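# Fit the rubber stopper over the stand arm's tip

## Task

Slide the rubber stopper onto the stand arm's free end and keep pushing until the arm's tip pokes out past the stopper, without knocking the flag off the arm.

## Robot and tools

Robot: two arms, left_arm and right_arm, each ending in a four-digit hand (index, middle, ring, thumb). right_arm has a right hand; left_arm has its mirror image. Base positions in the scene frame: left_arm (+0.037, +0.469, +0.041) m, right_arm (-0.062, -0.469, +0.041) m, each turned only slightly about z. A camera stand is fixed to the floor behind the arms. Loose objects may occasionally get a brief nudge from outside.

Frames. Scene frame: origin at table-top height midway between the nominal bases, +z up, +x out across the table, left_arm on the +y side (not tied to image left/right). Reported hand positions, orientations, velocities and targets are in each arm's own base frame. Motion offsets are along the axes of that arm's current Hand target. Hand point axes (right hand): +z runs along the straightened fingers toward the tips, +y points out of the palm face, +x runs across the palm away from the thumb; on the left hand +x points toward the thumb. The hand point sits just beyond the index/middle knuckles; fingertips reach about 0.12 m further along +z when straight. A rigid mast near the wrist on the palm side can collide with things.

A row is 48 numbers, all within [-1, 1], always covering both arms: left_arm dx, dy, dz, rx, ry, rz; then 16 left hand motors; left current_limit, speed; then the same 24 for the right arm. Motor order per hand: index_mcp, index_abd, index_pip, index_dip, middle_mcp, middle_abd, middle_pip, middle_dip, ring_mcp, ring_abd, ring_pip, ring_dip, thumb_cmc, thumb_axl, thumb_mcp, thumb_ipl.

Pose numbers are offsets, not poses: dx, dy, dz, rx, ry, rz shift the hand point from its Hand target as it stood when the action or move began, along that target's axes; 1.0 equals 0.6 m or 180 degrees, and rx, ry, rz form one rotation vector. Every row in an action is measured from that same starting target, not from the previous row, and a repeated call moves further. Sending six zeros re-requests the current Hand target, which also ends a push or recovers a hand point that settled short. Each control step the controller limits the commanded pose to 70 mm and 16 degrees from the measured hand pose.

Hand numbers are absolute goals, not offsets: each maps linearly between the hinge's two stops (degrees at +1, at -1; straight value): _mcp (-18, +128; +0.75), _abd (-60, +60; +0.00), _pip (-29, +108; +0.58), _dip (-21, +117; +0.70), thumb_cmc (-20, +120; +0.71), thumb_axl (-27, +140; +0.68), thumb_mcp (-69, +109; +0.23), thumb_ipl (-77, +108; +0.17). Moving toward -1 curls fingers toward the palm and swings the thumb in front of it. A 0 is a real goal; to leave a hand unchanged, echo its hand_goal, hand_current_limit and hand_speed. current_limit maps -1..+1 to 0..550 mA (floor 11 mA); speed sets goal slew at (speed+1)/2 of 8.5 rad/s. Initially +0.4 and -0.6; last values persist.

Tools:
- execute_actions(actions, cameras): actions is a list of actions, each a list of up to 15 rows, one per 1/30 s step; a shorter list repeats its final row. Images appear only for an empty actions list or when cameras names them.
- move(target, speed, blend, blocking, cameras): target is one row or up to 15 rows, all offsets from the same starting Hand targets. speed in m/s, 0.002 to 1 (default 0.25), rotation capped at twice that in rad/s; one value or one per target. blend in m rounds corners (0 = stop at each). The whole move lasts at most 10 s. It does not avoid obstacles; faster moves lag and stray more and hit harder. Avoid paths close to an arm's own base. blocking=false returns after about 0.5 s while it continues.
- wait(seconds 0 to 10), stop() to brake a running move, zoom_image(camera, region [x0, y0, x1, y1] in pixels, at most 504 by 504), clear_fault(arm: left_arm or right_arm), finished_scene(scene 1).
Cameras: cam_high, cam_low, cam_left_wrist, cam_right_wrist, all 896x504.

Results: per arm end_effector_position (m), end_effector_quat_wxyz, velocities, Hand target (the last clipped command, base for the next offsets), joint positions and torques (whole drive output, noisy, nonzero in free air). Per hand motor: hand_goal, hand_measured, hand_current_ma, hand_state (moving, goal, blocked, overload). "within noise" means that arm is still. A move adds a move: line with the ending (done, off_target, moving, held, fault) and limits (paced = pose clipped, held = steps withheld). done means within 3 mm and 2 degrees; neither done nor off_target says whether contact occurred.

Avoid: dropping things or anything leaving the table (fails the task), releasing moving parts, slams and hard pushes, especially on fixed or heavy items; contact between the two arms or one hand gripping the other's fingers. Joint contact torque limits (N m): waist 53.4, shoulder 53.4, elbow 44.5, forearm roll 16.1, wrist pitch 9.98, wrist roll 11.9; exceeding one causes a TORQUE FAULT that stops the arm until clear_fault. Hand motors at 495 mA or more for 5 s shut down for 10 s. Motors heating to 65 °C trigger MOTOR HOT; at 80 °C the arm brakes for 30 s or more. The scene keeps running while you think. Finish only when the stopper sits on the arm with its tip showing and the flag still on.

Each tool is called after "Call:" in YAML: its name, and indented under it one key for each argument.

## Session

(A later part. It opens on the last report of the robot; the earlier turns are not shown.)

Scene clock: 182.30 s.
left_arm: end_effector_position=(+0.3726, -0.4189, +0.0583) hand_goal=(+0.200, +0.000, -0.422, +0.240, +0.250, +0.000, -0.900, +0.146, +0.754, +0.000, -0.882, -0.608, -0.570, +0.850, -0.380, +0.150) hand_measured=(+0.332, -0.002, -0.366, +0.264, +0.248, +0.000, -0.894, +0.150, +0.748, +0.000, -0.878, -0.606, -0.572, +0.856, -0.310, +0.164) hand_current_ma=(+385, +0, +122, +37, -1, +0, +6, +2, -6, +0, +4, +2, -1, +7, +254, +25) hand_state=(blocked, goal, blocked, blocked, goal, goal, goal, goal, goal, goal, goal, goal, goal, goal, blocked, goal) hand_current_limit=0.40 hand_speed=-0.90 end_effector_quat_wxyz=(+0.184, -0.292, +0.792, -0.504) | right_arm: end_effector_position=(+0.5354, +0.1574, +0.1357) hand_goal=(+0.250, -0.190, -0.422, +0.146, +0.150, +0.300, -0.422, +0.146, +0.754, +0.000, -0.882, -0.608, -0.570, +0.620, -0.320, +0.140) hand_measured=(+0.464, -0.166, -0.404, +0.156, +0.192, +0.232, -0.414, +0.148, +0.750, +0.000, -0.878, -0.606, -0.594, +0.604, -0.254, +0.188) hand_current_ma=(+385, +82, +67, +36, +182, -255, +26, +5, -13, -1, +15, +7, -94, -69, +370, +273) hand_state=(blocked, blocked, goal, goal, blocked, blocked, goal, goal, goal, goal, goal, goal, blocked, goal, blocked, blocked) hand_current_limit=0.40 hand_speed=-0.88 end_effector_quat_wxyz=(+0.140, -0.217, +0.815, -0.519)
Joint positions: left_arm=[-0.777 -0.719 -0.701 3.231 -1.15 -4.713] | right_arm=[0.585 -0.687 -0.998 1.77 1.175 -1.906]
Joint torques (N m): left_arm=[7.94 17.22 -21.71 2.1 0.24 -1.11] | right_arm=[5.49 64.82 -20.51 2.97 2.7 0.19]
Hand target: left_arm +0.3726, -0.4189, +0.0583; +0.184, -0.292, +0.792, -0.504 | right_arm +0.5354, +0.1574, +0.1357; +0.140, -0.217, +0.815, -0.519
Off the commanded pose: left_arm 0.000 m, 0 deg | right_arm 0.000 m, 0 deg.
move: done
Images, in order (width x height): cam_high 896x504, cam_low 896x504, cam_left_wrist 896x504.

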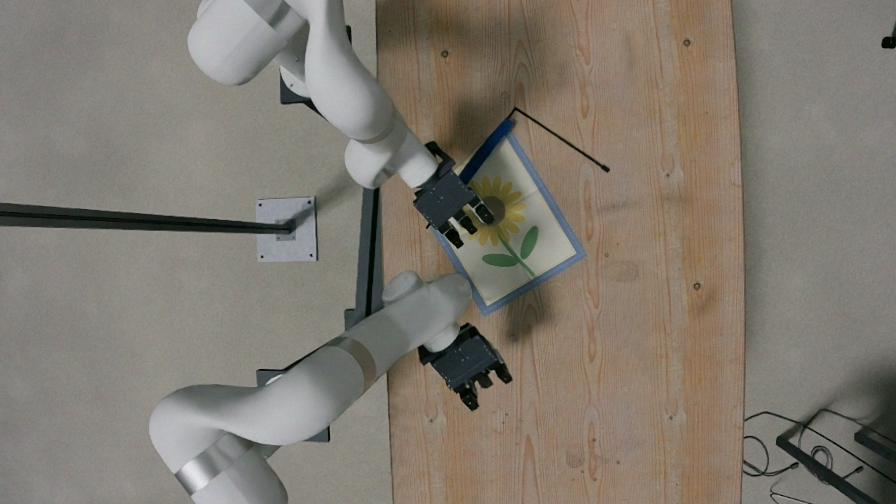

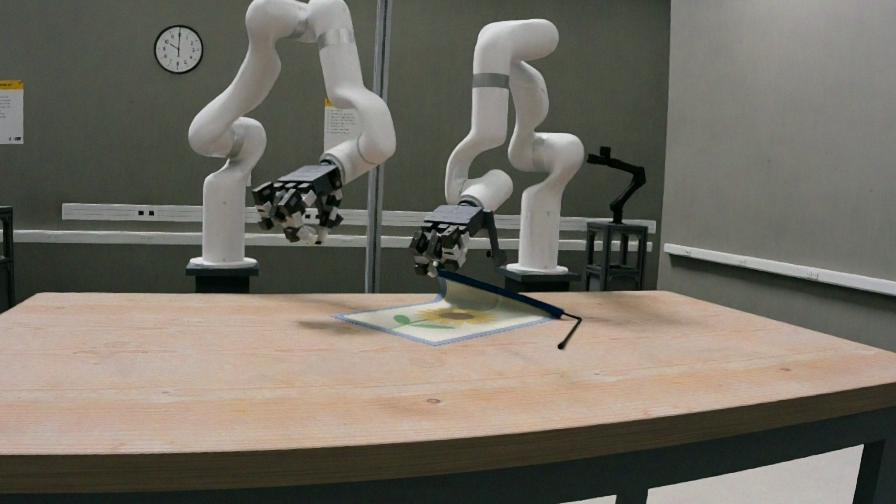

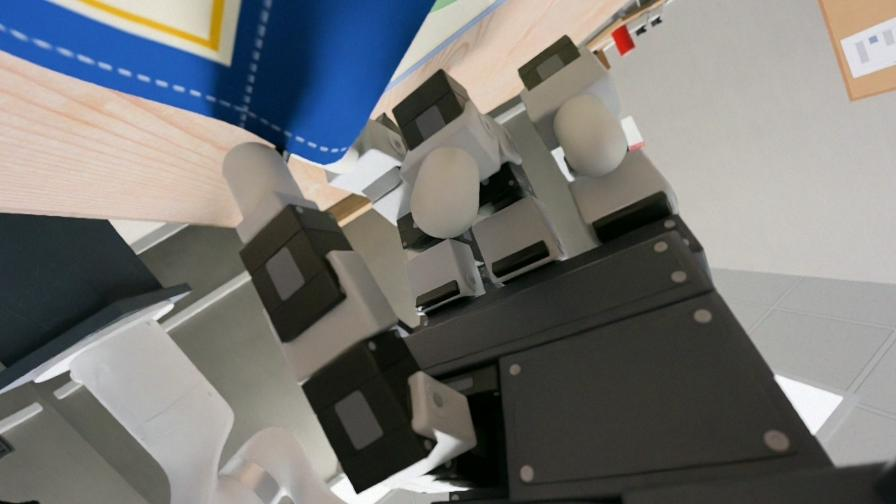

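Call:
move:
  target:
    - [0.0722,-0.0085,0.0183,0,0,0,0.2,0,-0.423,0.24,0.25,0,-0.9,0.145,0.753,0,-0.883,-0.609,-0.571,0.85,-0.38,0.15,0.4,-0.9,0,0,0,0,0,0,0.25,-0.19,-0.423,0.145,0.15,0.3,-0.423,0.145,0.753,0,-0.883,-0.609,-0.571,0.62,-0.32,0.14,0.4,-0.88]
  speed: 0.05
  cameras: ["cam_left_wrist","cam_low","cam_high"]

Call:
zoom_image:
  camera: "cam_left_wrist"
  region: [140, 40, 400, 220]

Call:
zoom_image:
  camera: "cam_high"
  region: [370, 90, 590, 290]

Scene clock: 184.23 s.
left_arm: end_effector_position=(+0.3474, -0.4562, +0.0583) hand_goal=(+0.200, +0.000, -0.422, +0.240, +0.250, +0.000, -0.900, +0.146, +0.754, +0.000, -0.882, -0.608, -0.570, +0.850, -0.380, +0.150) hand_measured=(+0.330, -0.002, -0.366, +0.264, +0.248, +0.000, -0.894, +0.150, +0.748, +0.000, -0.878, -0.606, -0.572, +0.858, -0.310, +0.164) hand_current_ma=(+385, +0, +122, +37, -1, +0, +6, +2, -6, +0, +4, +2, -1, +8, +249, +25) hand_state=(blocked, goal, blocked, blocked, goal, goal, goal, goal, goal, goal, goal, goal, goal, goal, blocked, goal) hand_current_limit=0.40 hand_speed=-0.90 end_effector_quat_wxyz=(+0.184, -0.292, +0.792, -0.504) | right_arm: end_effector_position=(+0.5354, +0.1574, +0.1357) hand_goal=(+0.250, -0.190, -0.422, +0.146, +0.150, +0.300, -0.422, +0.146, +0.754, +0.000, -0.882, -0.608, -0.570, +0.620, -0.320, +0.140) hand_measured=(+0.464, -0.166, -0.404, +0.156, +0.192, +0.232, -0.414, +0.148, +0.750, +0.000, -0.878, -0.606, -0.594, +0.604, -0.254, +0.188) hand_current_ma=(+385, +82, +67, +36, +182, -255, +26, +5, -13, -1, +15, +7, -94, -69, +370, +273) hand_state=(blocked, blocked, goal, goal, blocked, blocked, goal, goal, goal, goal, goal, goal, blocked, goal, blocked, blocked) hand_current_limit=0.40 hand_speed=-0.88 end_effector_quat_wxyz=(+0.140, -0.217, +0.815, -0.519)
Joint positions: left_arm=[-0.885 -0.729 -0.729 3.124 -1.133 -4.715] | right_arm=[0.585 -0.687 -0.998 1.77 1.175 -1.906]
Joint torques (N m): left_arm=[-7.9 17.7 -21.44 -2.82 0.25 -0.03] | right_arm=[5.86 63.86 -20.13 2.88 2.68 0.25]
Hand target: left_arm +0.3474, -0.4562, +0.0583; +0.184, -0.292, +0.792, -0.504 | right_arm +0.5354, +0.1574, +0.1357; +0.140, -0.217, +0.815, -0.519
Off the commanded pose: left_arm 0.000 m, 0 deg | right_arm 0.000 m, 0 deg.
move: done
Images, in order (width x height): cam_high 896x504, cam_low 896x504, cam_left_wrist 896x504.

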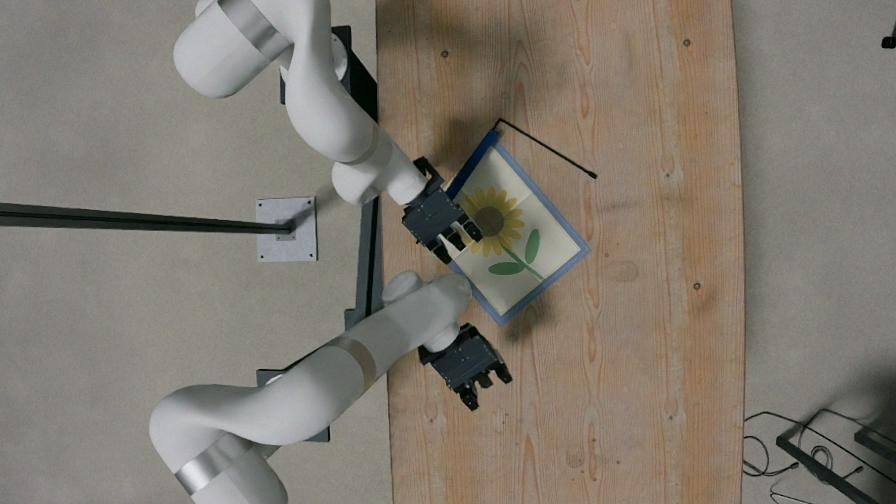

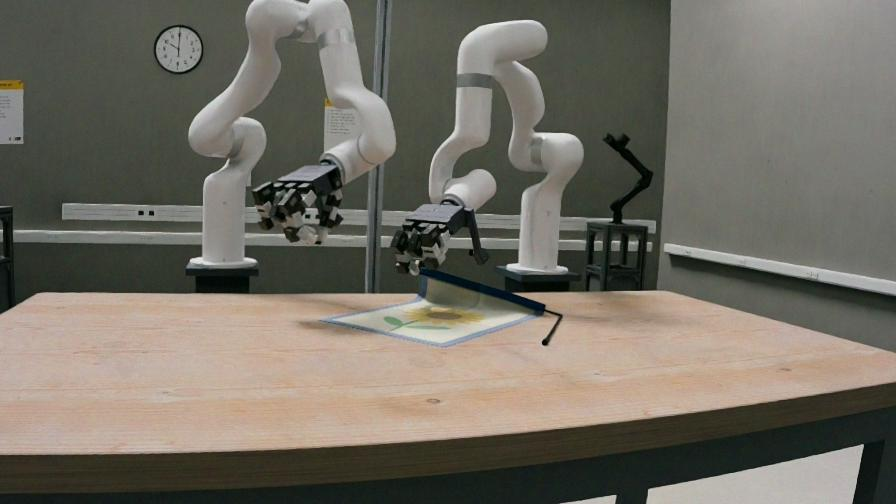

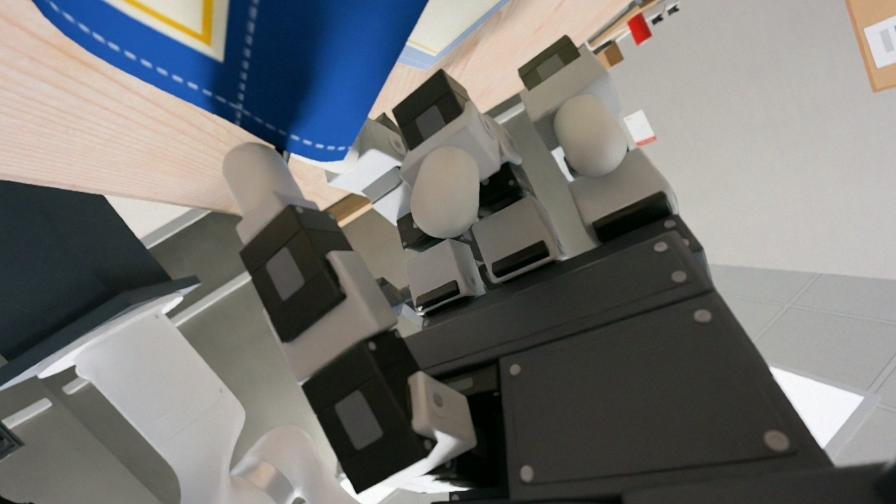

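Scaled by 1.938 from the camera's 896x504 image, which has a finer 1280x720 frame.

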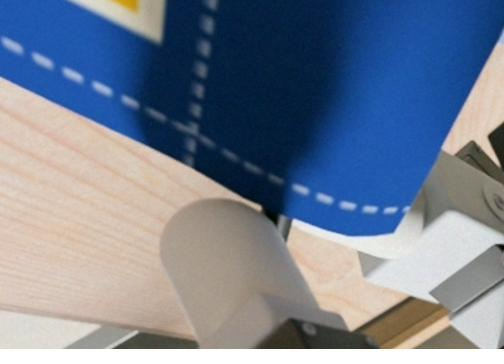

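Scaled by 2.291 from the camera's 896x504 image, which has a finer 1280x720 frame.

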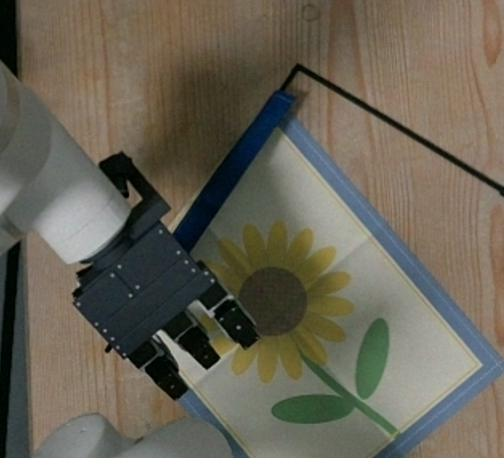

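Call:
zoom_image:
  camera: "cam_high"
  region: [395, 150, 485, 270]

Call:
zoom_image:
  camera: "cam_low"
  region: [370, 190, 500, 300]

Scaled by 4.200 from the camera's 896x504 image, which has a finer 1280x720 frame.

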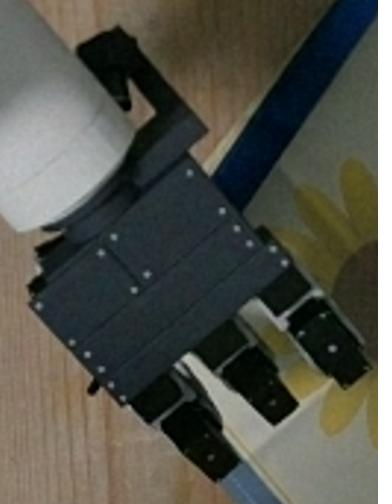

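Scaled by 3.877 from the camera's 896x504 image, which has a finer 1280x720 frame.

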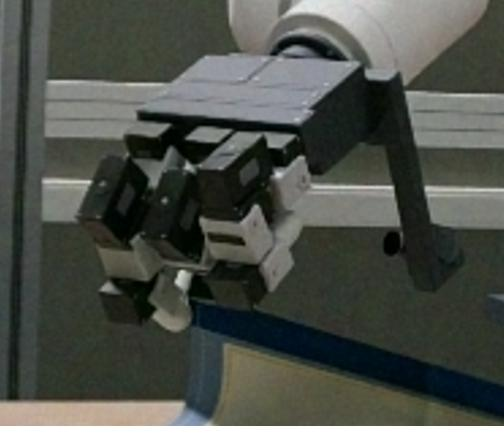

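Call:
move:
  target:
    - [0,0,0,0,0,0,0.2,0,-0.423,0.24,0.25,0,-0.9,0.145,0.753,0,-0.883,-0.609,-0.571,0.85,-0.38,0.15,0.4,-0.9,0.06,0.05,-0.115,-0.154,0.1253,0.1117,0.25,-0.19,-0.423,0.145,0.15,0.3,-0.423,0.145,0.753,0,-0.883,-0.609,-0.571,0.62,-0.32,0.14,0.4,-0.88]
  speed: 0.15
  cameras: ["cam_right_wrist","cam_low","cam_high"]

Scene clock: 190.67 s.
left_arm: end_effector_position=(+0.3474, -0.4562, +0.0583) hand_goal=(+0.200, +0.000, -0.422, +0.240, +0.250, +0.000, -0.900, +0.146, +0.754, +0.000, -0.882, -0.608, -0.570, +0.850, -0.380, +0.150) hand_measured=(+0.330, -0.002, -0.366, +0.264, +0.248, +0.000, -0.894, +0.150, +0.748, +0.000, -0.878, -0.606, -0.572, +0.858, -0.310, +0.164) hand_current_ma=(+385, +0, +122, +37, -1, +0, +6, +2, -6, +0, +4, +2, -1, +8, +249, +25) hand_state=(blocked, goal, blocked, blocked, goal, goal, goal, goal, goal, goal, goal, goal, goal, goal, blocked, goal) hand_current_limit=0.40 hand_speed=-0.90 end_effector_quat_wxyz=(+0.184, -0.292, +0.792, -0.504) | right_arm: end_effector_position=(+0.4667, +0.2047, +0.1376) hand_goal=(+0.250, -0.190, -0.422, +0.146, +0.150, +0.300, -0.422, +0.146, +0.754, +0.000, -0.882, -0.608, -0.570, +0.620, -0.320, +0.140) hand_measured=(+0.464, -0.166, -0.404, +0.156, +0.192, +0.232, -0.414, +0.148, +0.750, +0.000, -0.878, -0.606, -0.594, +0.604, -0.254, +0.188) hand_current_ma=(+385, +82, +67, +36, +182, -255, +27, +5, -13, -1, +15, +7, -96, -69, +370, +273) hand_state=(blocked, blocked, goal, goal, blocked, blocked, goal, goal, goal, goal, goal, goal, blocked, goal, blocked, blocked) hand_current_limit=0.40 hand_speed=-0.88 end_effector_quat_wxyz=(+0.011, +0.003, +0.950, -0.311)
Joint positions: left_arm=[-0.885 -0.729 -0.729 3.124 -1.133 -4.715] | right_arm=[0.545 -0.555 -0.965 2.422 0.897 -1.992]
Joint torques (N m): left_arm=[-8.66 18.04 -21.26 -2.94 0.2 1.13] | right_arm=[-12.79 61.28 -8.82 3.55 -1.04 -0.72]
Hand target: left_arm +0.3474, -0.4562, +0.0583; +0.184, -0.292, +0.792, -0.504 | right_arm +0.4667, +0.2047, +0.1376; +0.011, +0.003, +0.950, -0.311
Off the commanded pose: left_arm 0.000 m, 0 deg | right_arm 0.000 m, 0 deg.
move: done
Images, in order (width x height): cam_high 896x504, cam_low 896x504, cam_right_wrist 896x504.

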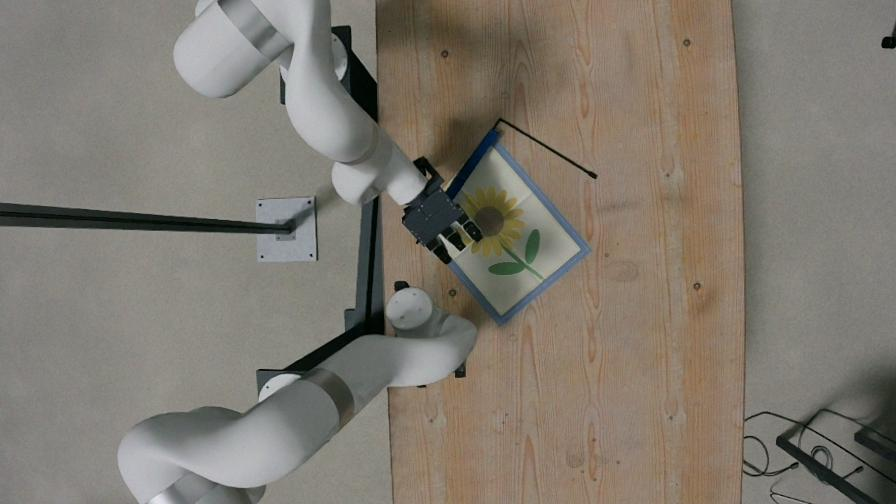

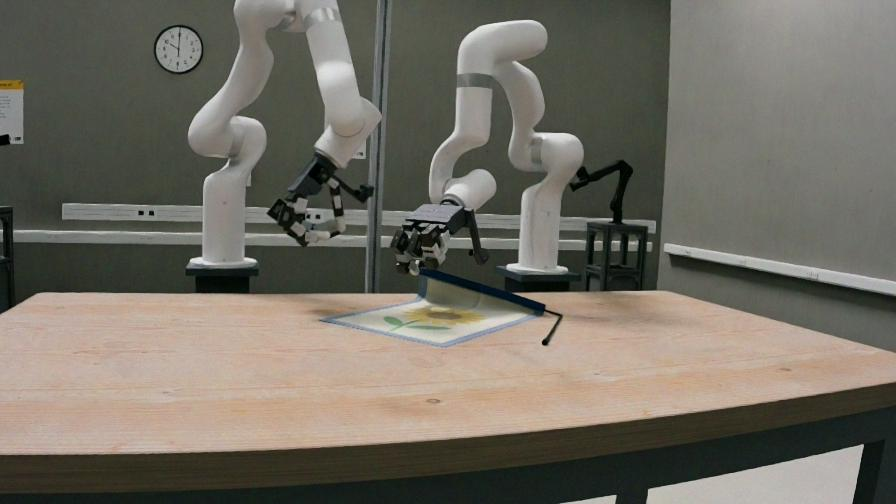

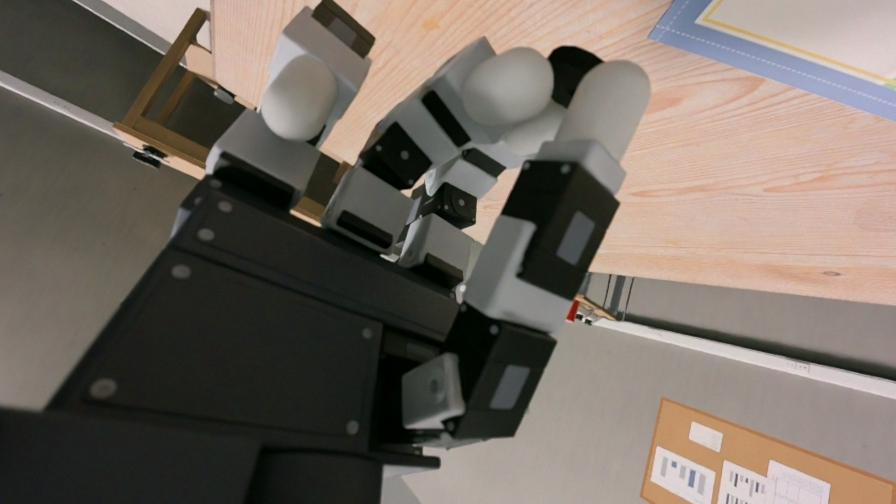

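Call:
move:
  target:
    - [0,0,0,0,0,0,0.2,0,-0.423,0.24,0.25,0,-0.9,0.145,0.753,0,-0.883,-0.609,-0.571,0.85,-0.38,0.15,0.4,-0.9,0.1148,0.0622,-0.0508,-0.154,0.1253,0.1117,0.25,-0.19,-0.423,0.145,0.15,0.3,-0.423,0.145,0.753,0,-0.883,-0.609,-0.571,0.62,-0.32,0.14,0.4,-0.88]
  speed: 0.15
  cameras: ["cam_right_wrist","cam_low","cam_high"]

Scene clock: 194.30 s.
left_arm: end_effector_position=(+0.3474, -0.4562, +0.0583) hand_goal=(+0.200, +0.000, -0.422, +0.240, +0.250, +0.000, -0.900, +0.146, +0.754, +0.000, -0.882, -0.608, -0.570, +0.850, -0.380, +0.150) hand_measured=(+0.330, -0.002, -0.366, +0.264, +0.248, +0.000, -0.894, +0.150, +0.748, +0.000, -0.878, -0.606, -0.572, +0.858, -0.310, +0.164) hand_current_ma=(+385, +0, +122, +37, -1, +0, +6, +2, -6, +0, +4, +2, -1, +8, +249, +25) hand_state=(blocked, goal, blocked, blocked, goal, goal, goal, goal, goal, goal, goal, goal, goal, goal, blocked, goal) hand_current_limit=0.40 hand_speed=-0.90 end_effector_quat_wxyz=(+0.184, -0.292, +0.792, -0.504) | right_arm: end_effector_position=(+0.3977, +0.2527, +0.1385) hand_goal=(+0.250, -0.190, -0.422, +0.146, +0.150, +0.300, -0.422, +0.146, +0.754, +0.000, -0.882, -0.608, -0.570, +0.620, -0.320, +0.140) hand_measured=(+0.464, -0.166, -0.404, +0.156, +0.192, +0.232, -0.414, +0.148, +0.752, +0.000, -0.878, -0.606, -0.594, +0.604, -0.254, +0.188) hand_current_ma=(+385, +82, +67, +36, +182, -255, +28, +5, -9, -1, +15, +7, -96, -69, +370, +273) hand_state=(blocked, blocked, goal, goal, blocked, blocked, goal, goal, goal, goal, goal, goal, blocked, goal, blocked, blocked) hand_current_limit=0.40 hand_speed=-0.88 end_effector_quat_wxyz=(-0.118, +0.224, +0.965, -0.064)
Joint positions: left_arm=[-0.885 -0.729 -0.729 3.124 -1.133 -4.715] | right_arm=[0.47 -0.425 -0.774 3.235 0.615 -2.3]
Joint torques (N m): left_arm=[-7.87 17.95 -21.26 -3.02 0.21 1.09] | right_arm=[-12.99 53.74 -7.72 3.72 -1.48 -0.77]
Hand target: left_arm +0.3474, -0.4562, +0.0583; +0.184, -0.292, +0.792, -0.504 | right_arm +0.3977, +0.2527, +0.1385; -0.118, +0.224, +0.965, -0.064
Off the commanded pose: left_arm 0.000 m, 0 deg | right_arm 0.000 m, 0 deg.
move: done
Images, in order (width x height): cam_high 896x504, cam_low 896x504, cam_right_wrist 896x504.

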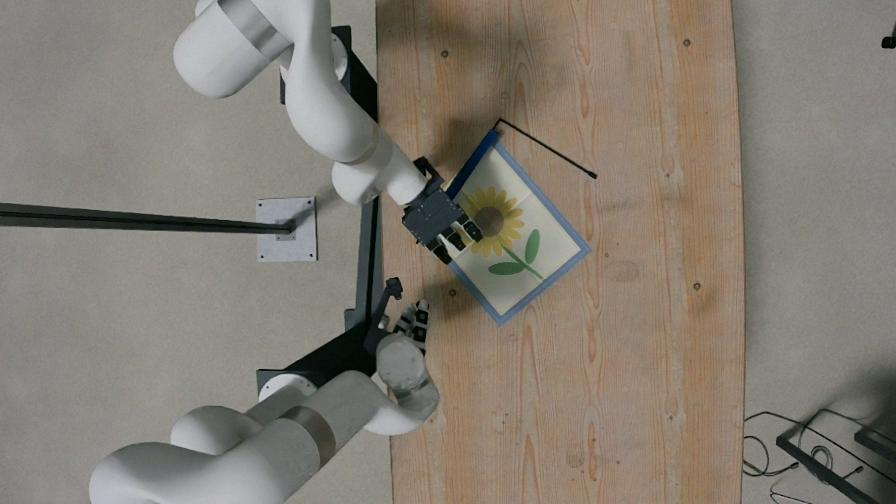

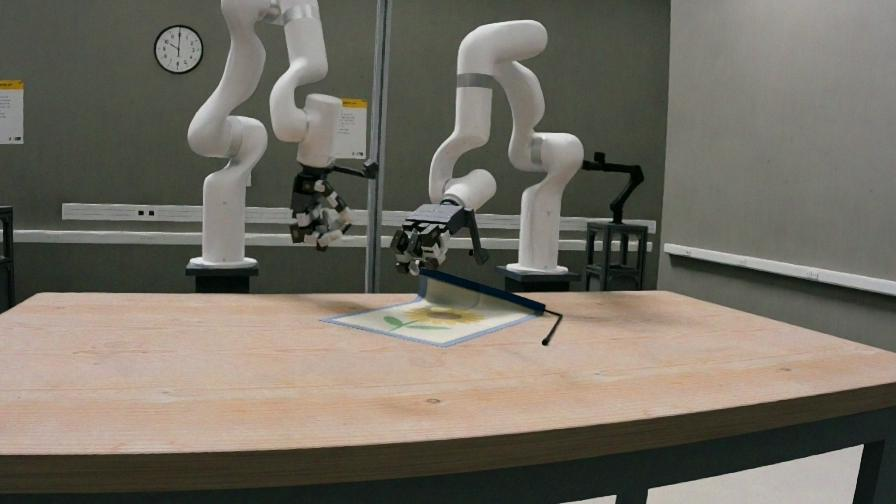

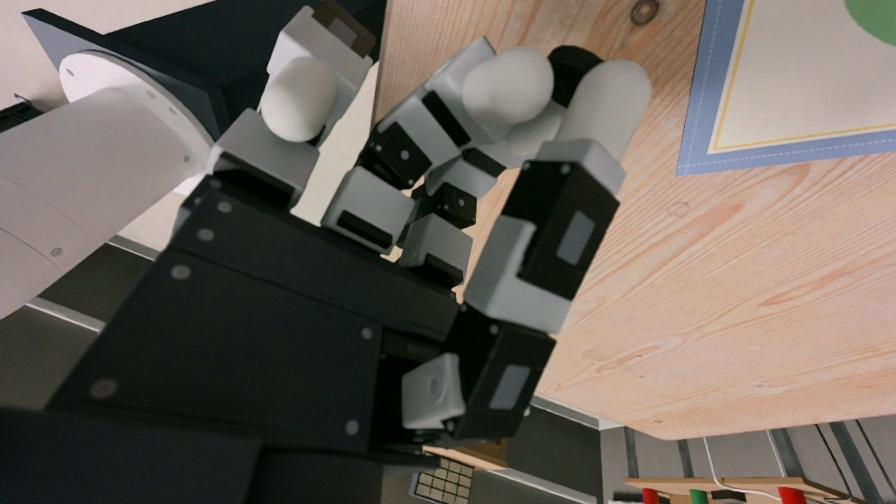

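Call:
move:
  target:
    - [0,0,0,0,0,0,0.2,0,-0.423,0.24,0.25,0,-0.9,0.145,0.753,0,-0.883,-0.609,-0.571,0.85,-0.38,0.15,0.4,-0.9,0.137,0.0213,0.0218,-0.154,0.1253,0.1117,0.25,-0.19,-0.423,0.145,0.15,0.3,-0.423,0.145,0.753,0,-0.883,-0.609,-0.571,0.62,-0.32,0.14,0.4,-0.88]
  speed: 0.15
  cameras: ["cam_right_wrist","cam_low","cam_high"]

Scene clock: 197.93 s.
left_arm: end_effector_position=(+0.3474, -0.4562, +0.0583) hand_goal=(+0.200, +0.000, -0.422, +0.240, +0.250, +0.000, -0.900, +0.146, +0.754, +0.000, -0.882, -0.608, -0.570, +0.850, -0.380, +0.150) hand_measured=(+0.330, -0.002, -0.366, +0.264, +0.248, +0.000, -0.894, +0.150, +0.748, +0.000, -0.878, -0.606, -0.572, +0.858, -0.310, +0.164) hand_current_ma=(+385, +0, +122, +37, -1, +0, +6, +2, -6, +0, +4, +2, -1, +8, +249, +25) hand_state=(blocked, goal, blocked, blocked, goal, goal, goal, goal, goal, goal, goal, goal, goal, goal, blocked, goal) hand_current_limit=0.40 hand_speed=-0.90 end_effector_quat_wxyz=(+0.184, -0.292, +0.792, -0.504) | right_arm: end_effector_position=(+0.3280, +0.2999, +0.1401) hand_goal=(+0.250, -0.190, -0.422, +0.146, +0.150, +0.300, -0.422, +0.146, +0.754, +0.000, -0.882, -0.608, -0.570, +0.620, -0.320, +0.140) hand_measured=(+0.464, -0.166, -0.404, +0.156, +0.192, +0.232, -0.414, +0.148, +0.754, +0.000, -0.878, -0.606, -0.594, +0.604, -0.254, +0.188) hand_current_ma=(+385, +83, +67, +36, +182, -255, +28, +5, -2, -1, +15, +7, -96, -69, +370, +273) hand_state=(blocked, blocked, goal, goal, blocked, blocked, goal, goal, goal, goal, goal, goal, blocked, goal, blocked, blocked) hand_current_limit=0.40 hand_speed=-0.88 end_effector_quat_wxyz=(-0.233, +0.415, +0.858, +0.192)
Joint positions: left_arm=[-0.885 -0.729 -0.729 3.124 -1.133 -4.715] | right_arm=[0.462 -0.366 -0.476 4.587 0.618 -3.188]
Joint torques (N m): left_arm=[-8.84 18.15 -21.35 -3.07 0.15 1.17] | right_arm=[8.6 13.62 -3.6 4.42 2.65 -0.87]
Hand target: left_arm +0.3474, -0.4562, +0.0583; +0.184, -0.292, +0.792, -0.504 | right_arm +0.3280, +0.2999, +0.1401; -0.233, +0.415, +0.858, +0.192
Off the commanded pose: left_arm 0.000 m, 0 deg | right_arm 0.000 m, 0 deg.
move: done
Images, in order (width x height): cam_high 896x504, cam_low 896x504, cam_right_wrist 896x504.

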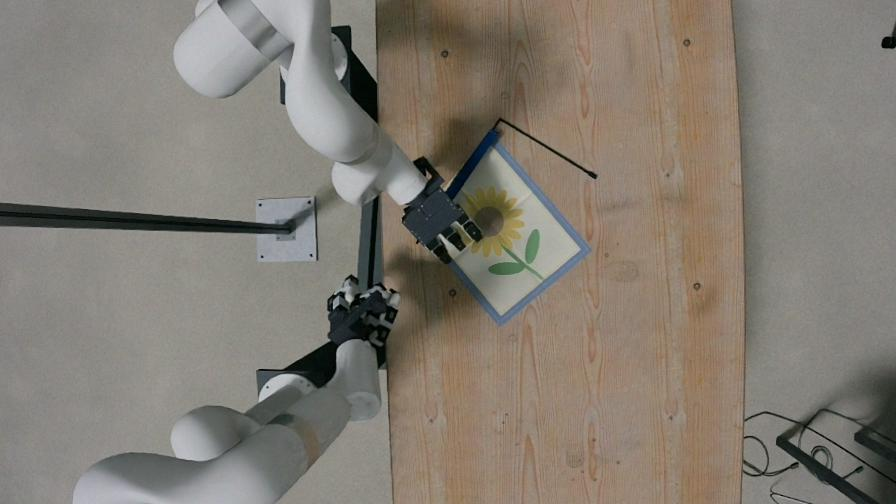

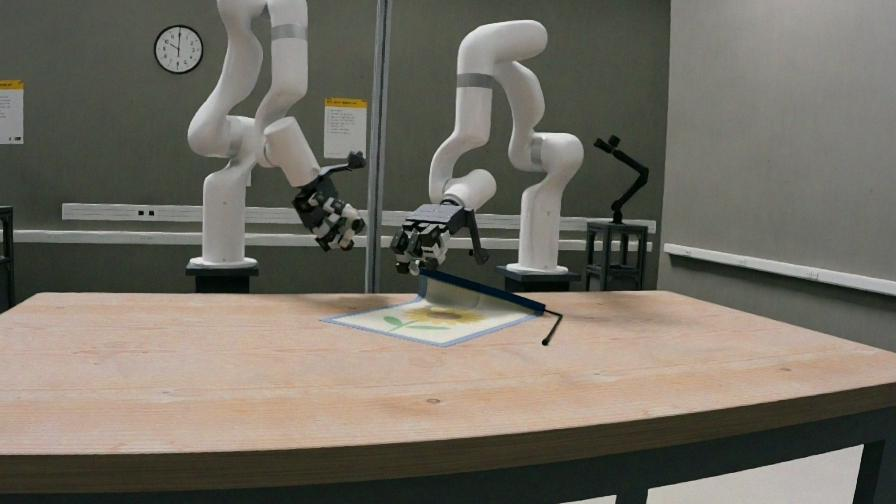

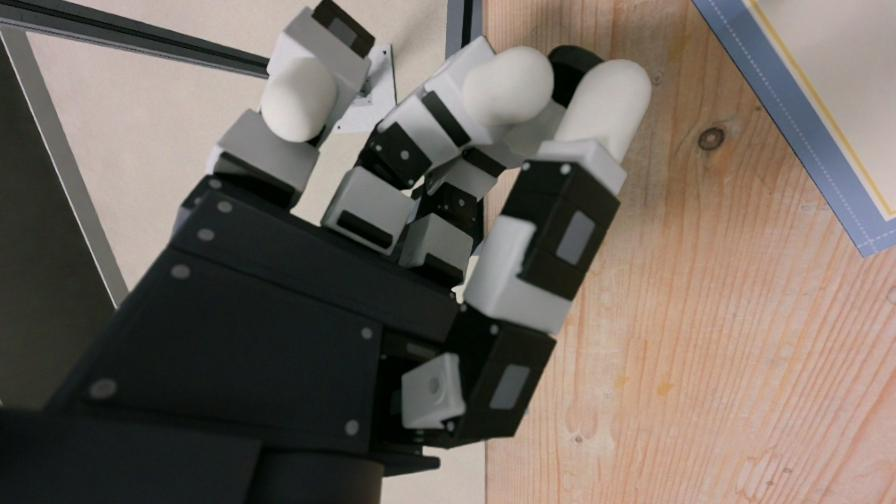

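Call:
move:
  target:
    - [0,0,0,0,0,0,0.2,0,-0.423,0.24,0.25,0,-0.9,0.145,0.753,0,-0.883,-0.609,-0.571,0.85,-0.38,0.15,0.4,-0.9,0.0035,0.0127,0.1575,0,0,0,0.25,-0.19,-0.423,0.145,0.15,0.3,-0.423,0.145,0.753,0,-0.883,-0.609,-0.571,0.62,-0.32,0.14,0.4,-0.88]
  speed: 0.1
  cameras: ["cam_right_wrist","cam_low","cam_high"]

Call:
zoom_image:
  camera: "cam_high"
  region: [330, 190, 470, 330]

Call:
zoom_image:
  camera: "cam_low"
  region: [280, 160, 500, 310]

Scene clock: 201.73 s.
left_arm: end_effector_position=(+0.3474, -0.4562, +0.0583) hand_goal=(+0.200, +0.000, -0.422, +0.240, +0.250, +0.000, -0.900, +0.146, +0.754, +0.000, -0.882, -0.608, -0.570, +0.850, -0.380, +0.150) hand_measured=(+0.330, -0.002, -0.366, +0.264, +0.248, +0.000, -0.894, +0.150, +0.748, +0.000, -0.878, -0.606, -0.572, +0.858, -0.310, +0.164) hand_current_ma=(+385, +0, +122, +37, -1, +0, +6, +2, -6, +0, +4, +2, -1, +8, +249, +25) hand_state=(blocked, goal, blocked, blocked, goal, goal, goal, goal, goal, goal, goal, goal, goal, goal, blocked, goal) hand_current_limit=0.40 hand_speed=-0.90 end_effector_quat_wxyz=(+0.184, -0.292, +0.792, -0.504) | right_arm: end_effector_position=(+0.3103, +0.3550, +0.0650) hand_goal=(+0.250, -0.190, -0.422, +0.146, +0.150, +0.300, -0.422, +0.146, +0.754, +0.000, -0.882, -0.608, -0.570, +0.620, -0.320, +0.140) hand_measured=(+0.464, -0.166, -0.404, +0.156, +0.192, +0.232, -0.414, +0.148, +0.754, +0.000, -0.878, -0.606, -0.594, +0.604, -0.254, +0.188) hand_current_ma=(+385, +83, +67, +36, +182, -255, +28, +5, -2, -1, +15, +7, -96, -69, +370, +273) hand_state=(blocked, blocked, goal, goal, blocked, blocked, goal, goal, goal, goal, goal, goal, blocked, goal, blocked, blocked) hand_current_limit=0.40 hand_speed=-0.88 end_effector_quat_wxyz=(-0.233, +0.415, +0.858, +0.192)
Joint positions: left_arm=[-0.885 -0.729 -0.729 3.124 -1.133 -4.715] | right_arm=[0.627 -0.622 -0.556 4.997 0.628 -3.489]
Joint torques (N m): left_arm=[-8.16 18.56 -20.92 -2.87 0.11 1.09] | right_arm=[8.54 20.81 -16.46 3.81 2.87 -0.82]
Hand target: left_arm +0.3474, -0.4562, +0.0583; +0.184, -0.292, +0.792, -0.504 | right_arm +0.3103, +0.3550, +0.0650; -0.233, +0.415, +0.858, +0.192
Off the commanded pose: left_arm 0.000 m, 0 deg | right_arm 0.000 m, 0 deg.
move: done
Images, in order (width x height): cam_high 896x504, cam_low 896x504, cam_right_wrist 896x504.

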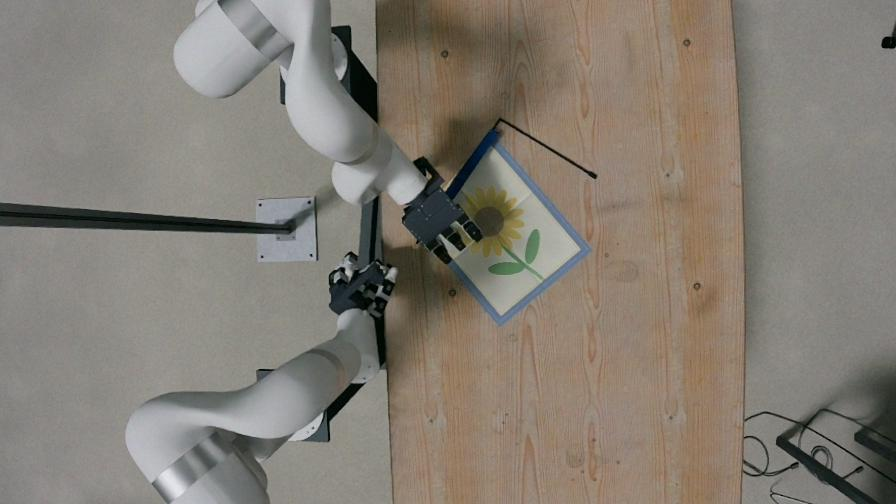

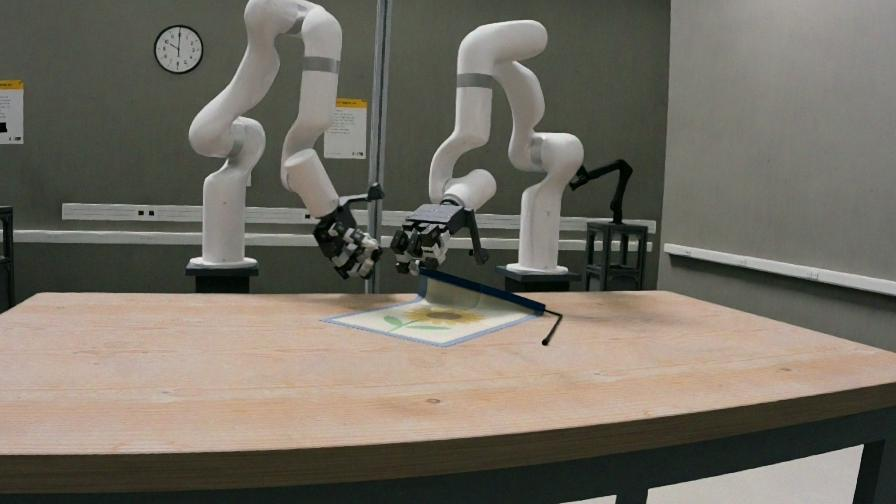

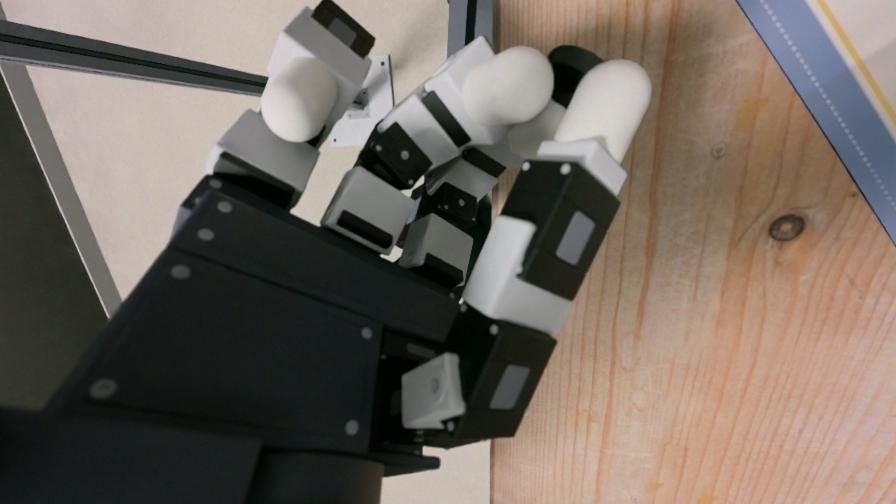

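Scaled by 3.600 from the camera's 896x504 image, which has a finer 1280x720 frame.

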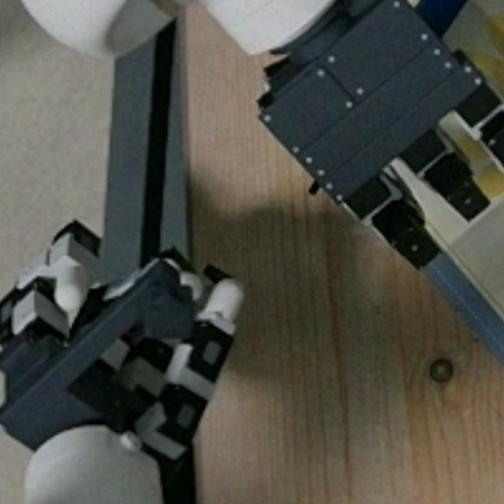

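Scaled by 2.291 from the camera's 896x504 image, which has a finer 1280x720 frame.

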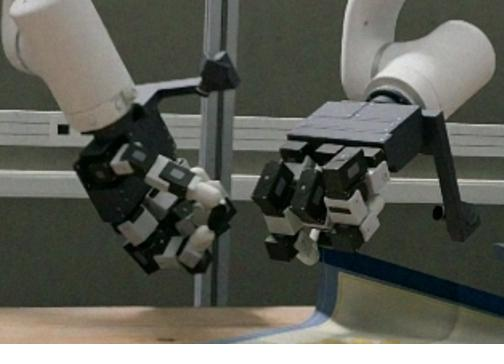

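Call:
zoom_image:
  camera: "cam_low"
  region: [310, 210, 440, 290]

Call:
zoom_image:
  camera: "cam_high"
  region: [360, 220, 440, 300]

Scaled by 3.877 from the camera's 896x504 image, which has a finer 1280x720 frame.

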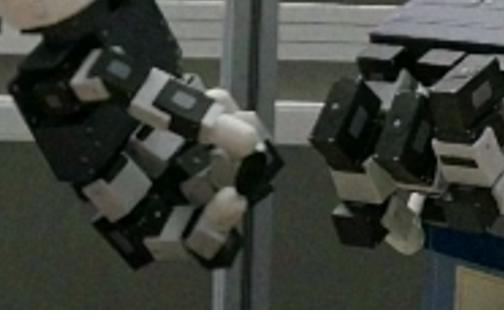

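Scaled by 6.300 from the camera's 896x504 image, which has a finer 1280x720 frame.

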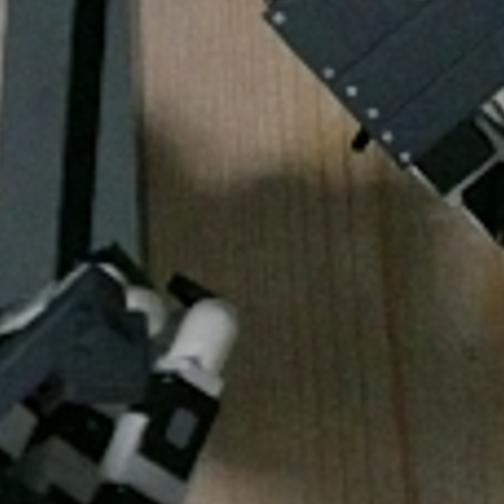

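Call:
move:
  target:
    - [0,0,0,0,0,0,0.2,0,-0.423,0.24,0.25,0,-0.9,0.145,0.753,0,-0.883,-0.609,-0.571,0.85,-0.38,0.15,0.4,-0.9,-0.0268,0.0928,0.0275,0,0,0,0.25,-0.19,-0.423,0.145,0.15,0.3,-0.423,0.145,0.753,0,-0.883,-0.609,-0.571,0.62,-0.32,0.14,0.4,-0.88]
  speed: 0.06
  cameras: ["cam_right_wrist","cam_low","cam_high","cam_left_wrist"]

Call:
zoom_image:
  camera: "cam_high"
  region: [370, 210, 450, 290]

Call:
zoom_image:
  camera: "cam_low"
  region: [340, 210, 470, 290]

Call:
zoom_image:
  camera: "cam_right_wrist"
  region: [460, 0, 760, 200]

Scene clock: 206.87 s.
left_arm: end_effector_position=(+0.3474, -0.4562, +0.0583) hand_goal=(+0.200, +0.000, -0.422, +0.240, +0.250, +0.000, -0.900, +0.146, +0.754, +0.000, -0.882, -0.608, -0.570, +0.850, -0.380, +0.150) hand_measured=(+0.330, -0.002, -0.366, +0.264, +0.248, +0.000, -0.894, +0.150, +0.748, +0.000, -0.878, -0.606, -0.572, +0.858, -0.310, +0.164) hand_current_ma=(+385, +0, +122, +37, -1, +0, +6, +2, -6, +0, +4, +2, -1, +8, +249, +25) hand_state=(blocked, goal, blocked, blocked, goal, goal, goal, goal, goal, goal, goal, goal, goal, goal, blocked, goal) hand_current_limit=0.40 hand_speed=-0.90 end_effector_quat_wxyz=(+0.184, -0.292, +0.792, -0.504) | right_arm: end_effector_position=(+0.3597, +0.3860, +0.0501) hand_goal=(+0.250, -0.190, -0.422, +0.146, +0.150, +0.300, -0.422, +0.146, +0.754, +0.000, -0.882, -0.608, -0.570, +0.620, -0.320, +0.140) hand_measured=(+0.464, -0.164, -0.404, +0.156, +0.192, +0.232, -0.414, +0.148, +0.754, +0.000, -0.878, -0.606, -0.594, +0.604, -0.254, +0.188) hand_current_ma=(+385, +83, +67, +36, +182, -255, +28, +5, -1, -1, +15, +7, -96, -69, +370, +273) hand_state=(blocked, blocked, goal, goal, blocked, blocked, goal, goal, goal, goal, goal, goal, blocked, goal, blocked, blocked) hand_current_limit=0.40 hand_speed=-0.88 end_effector_quat_wxyz=(-0.233, +0.415, +0.858, +0.192)
Joint positions: left_arm=[-0.885 -0.729 -0.729 3.124 -1.133 -4.715] | right_arm=[0.617 -0.72 -0.72 4.898 0.613 -3.379]
Joint torques (N m): left_arm=[-8.04 18.26 -20.43 -2.92 0.04 1.17] | right_arm=[-12.27 25.24 -18.93 -4.13 -0.96 0.4]
Hand target: left_arm +0.3474, -0.4562, +0.0583; +0.184, -0.292, +0.792, -0.504 | right_arm +0.3597, +0.3860, +0.0501; -0.233, +0.415, +0.858, +0.192
Off the commanded pose: left_arm 0.000 m, 0 deg | right_arm 0.000 m, 0 deg.
move: done

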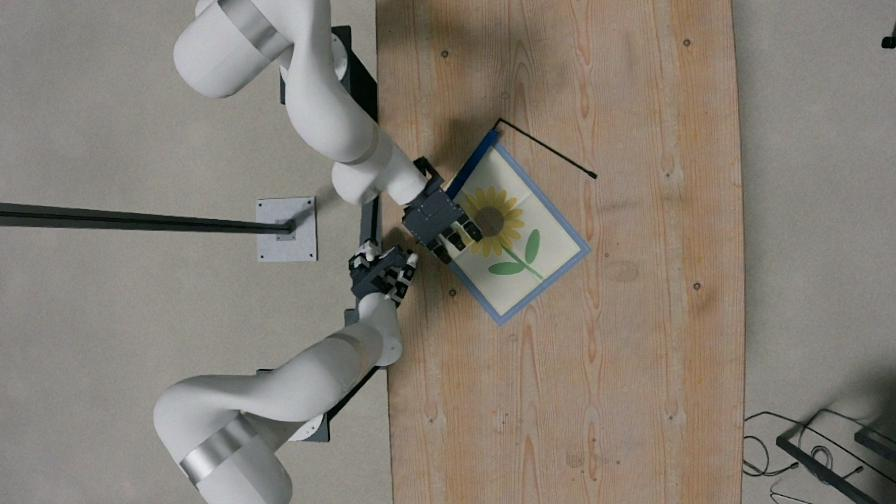

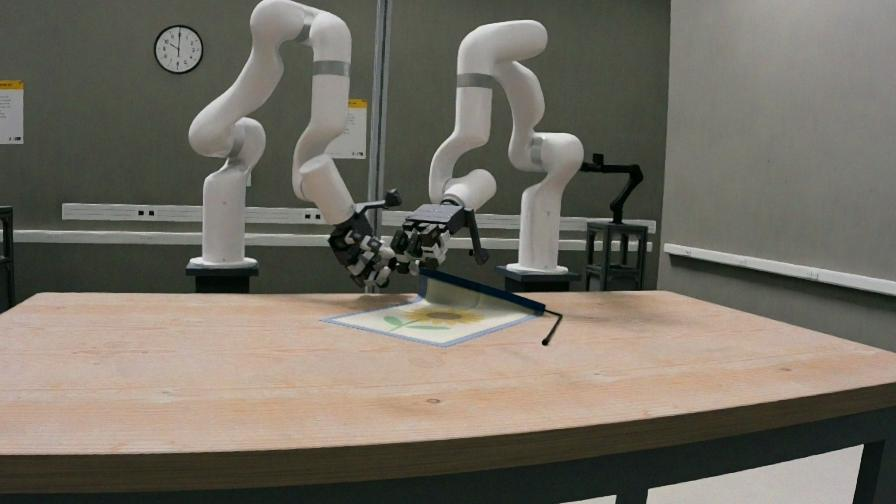

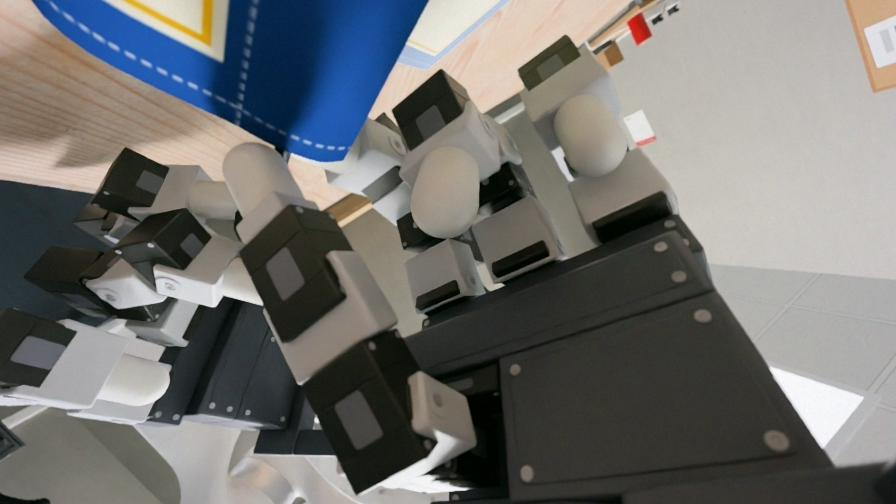

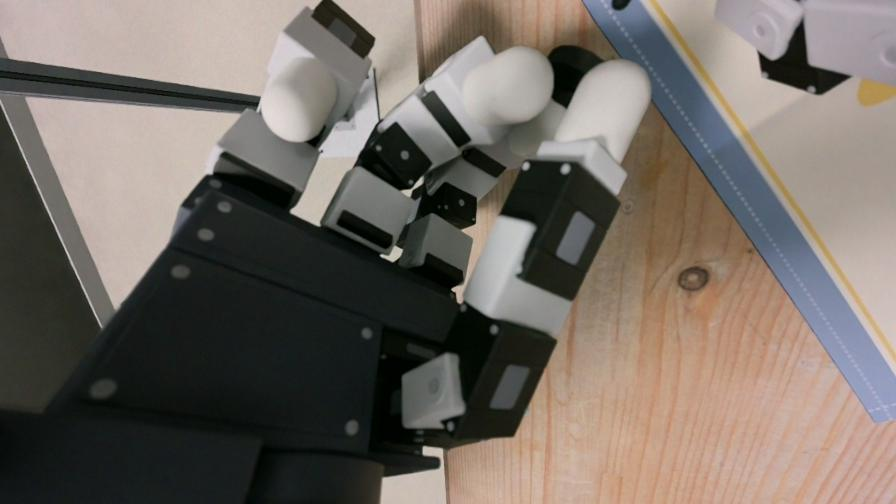

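Scaled by 6.300 from the camera's 896x504 image, which has a finer 1280x720 frame.

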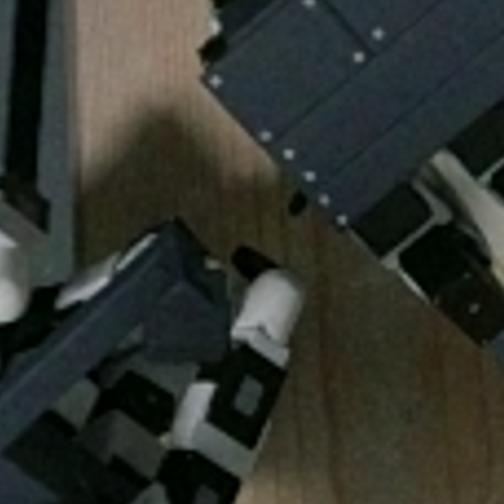

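Scaled by 3.877 from the camera's 896x504 image, which has a finer 1280x720 frame.

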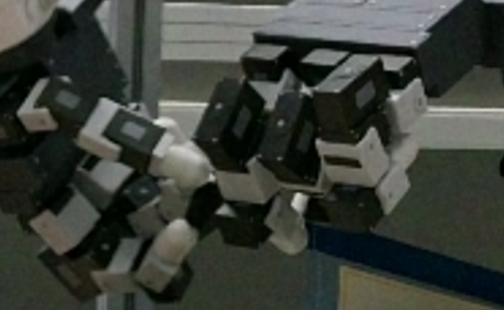

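Scaled by 1.680 from the camera's 896x504 image, which has a finer 1280x720 frame.

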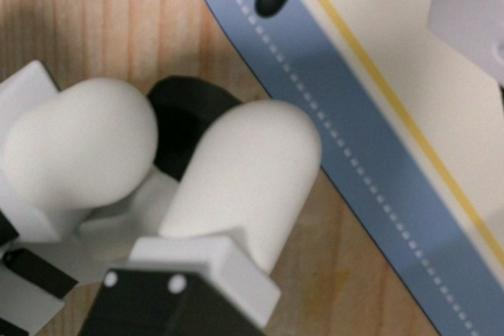

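Call:
zoom_image:
  camera: "cam_low"
  region: [380, 240, 450, 290]

Call:
zoom_image:
  camera: "cam_right_wrist"
  region: [530, 0, 680, 100]

Scaled by 7.200 from the camera's 896x504 image, which has a finer 1280x720 frame.

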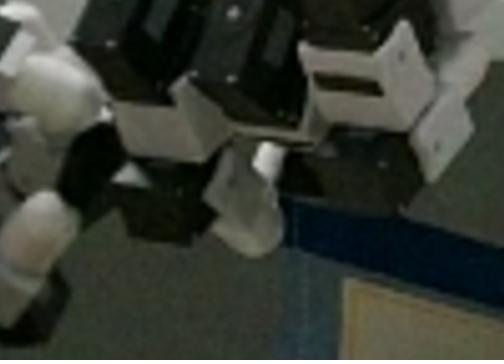

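Scaled by 3.360 from the camera's 896x504 image, which has a finer 1280x720 frame.

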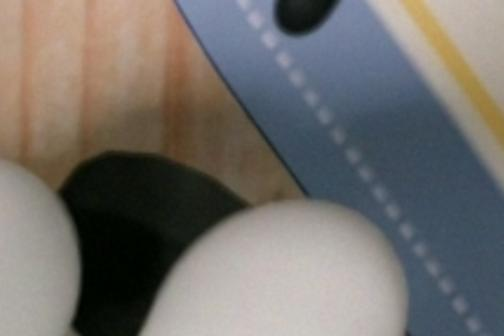

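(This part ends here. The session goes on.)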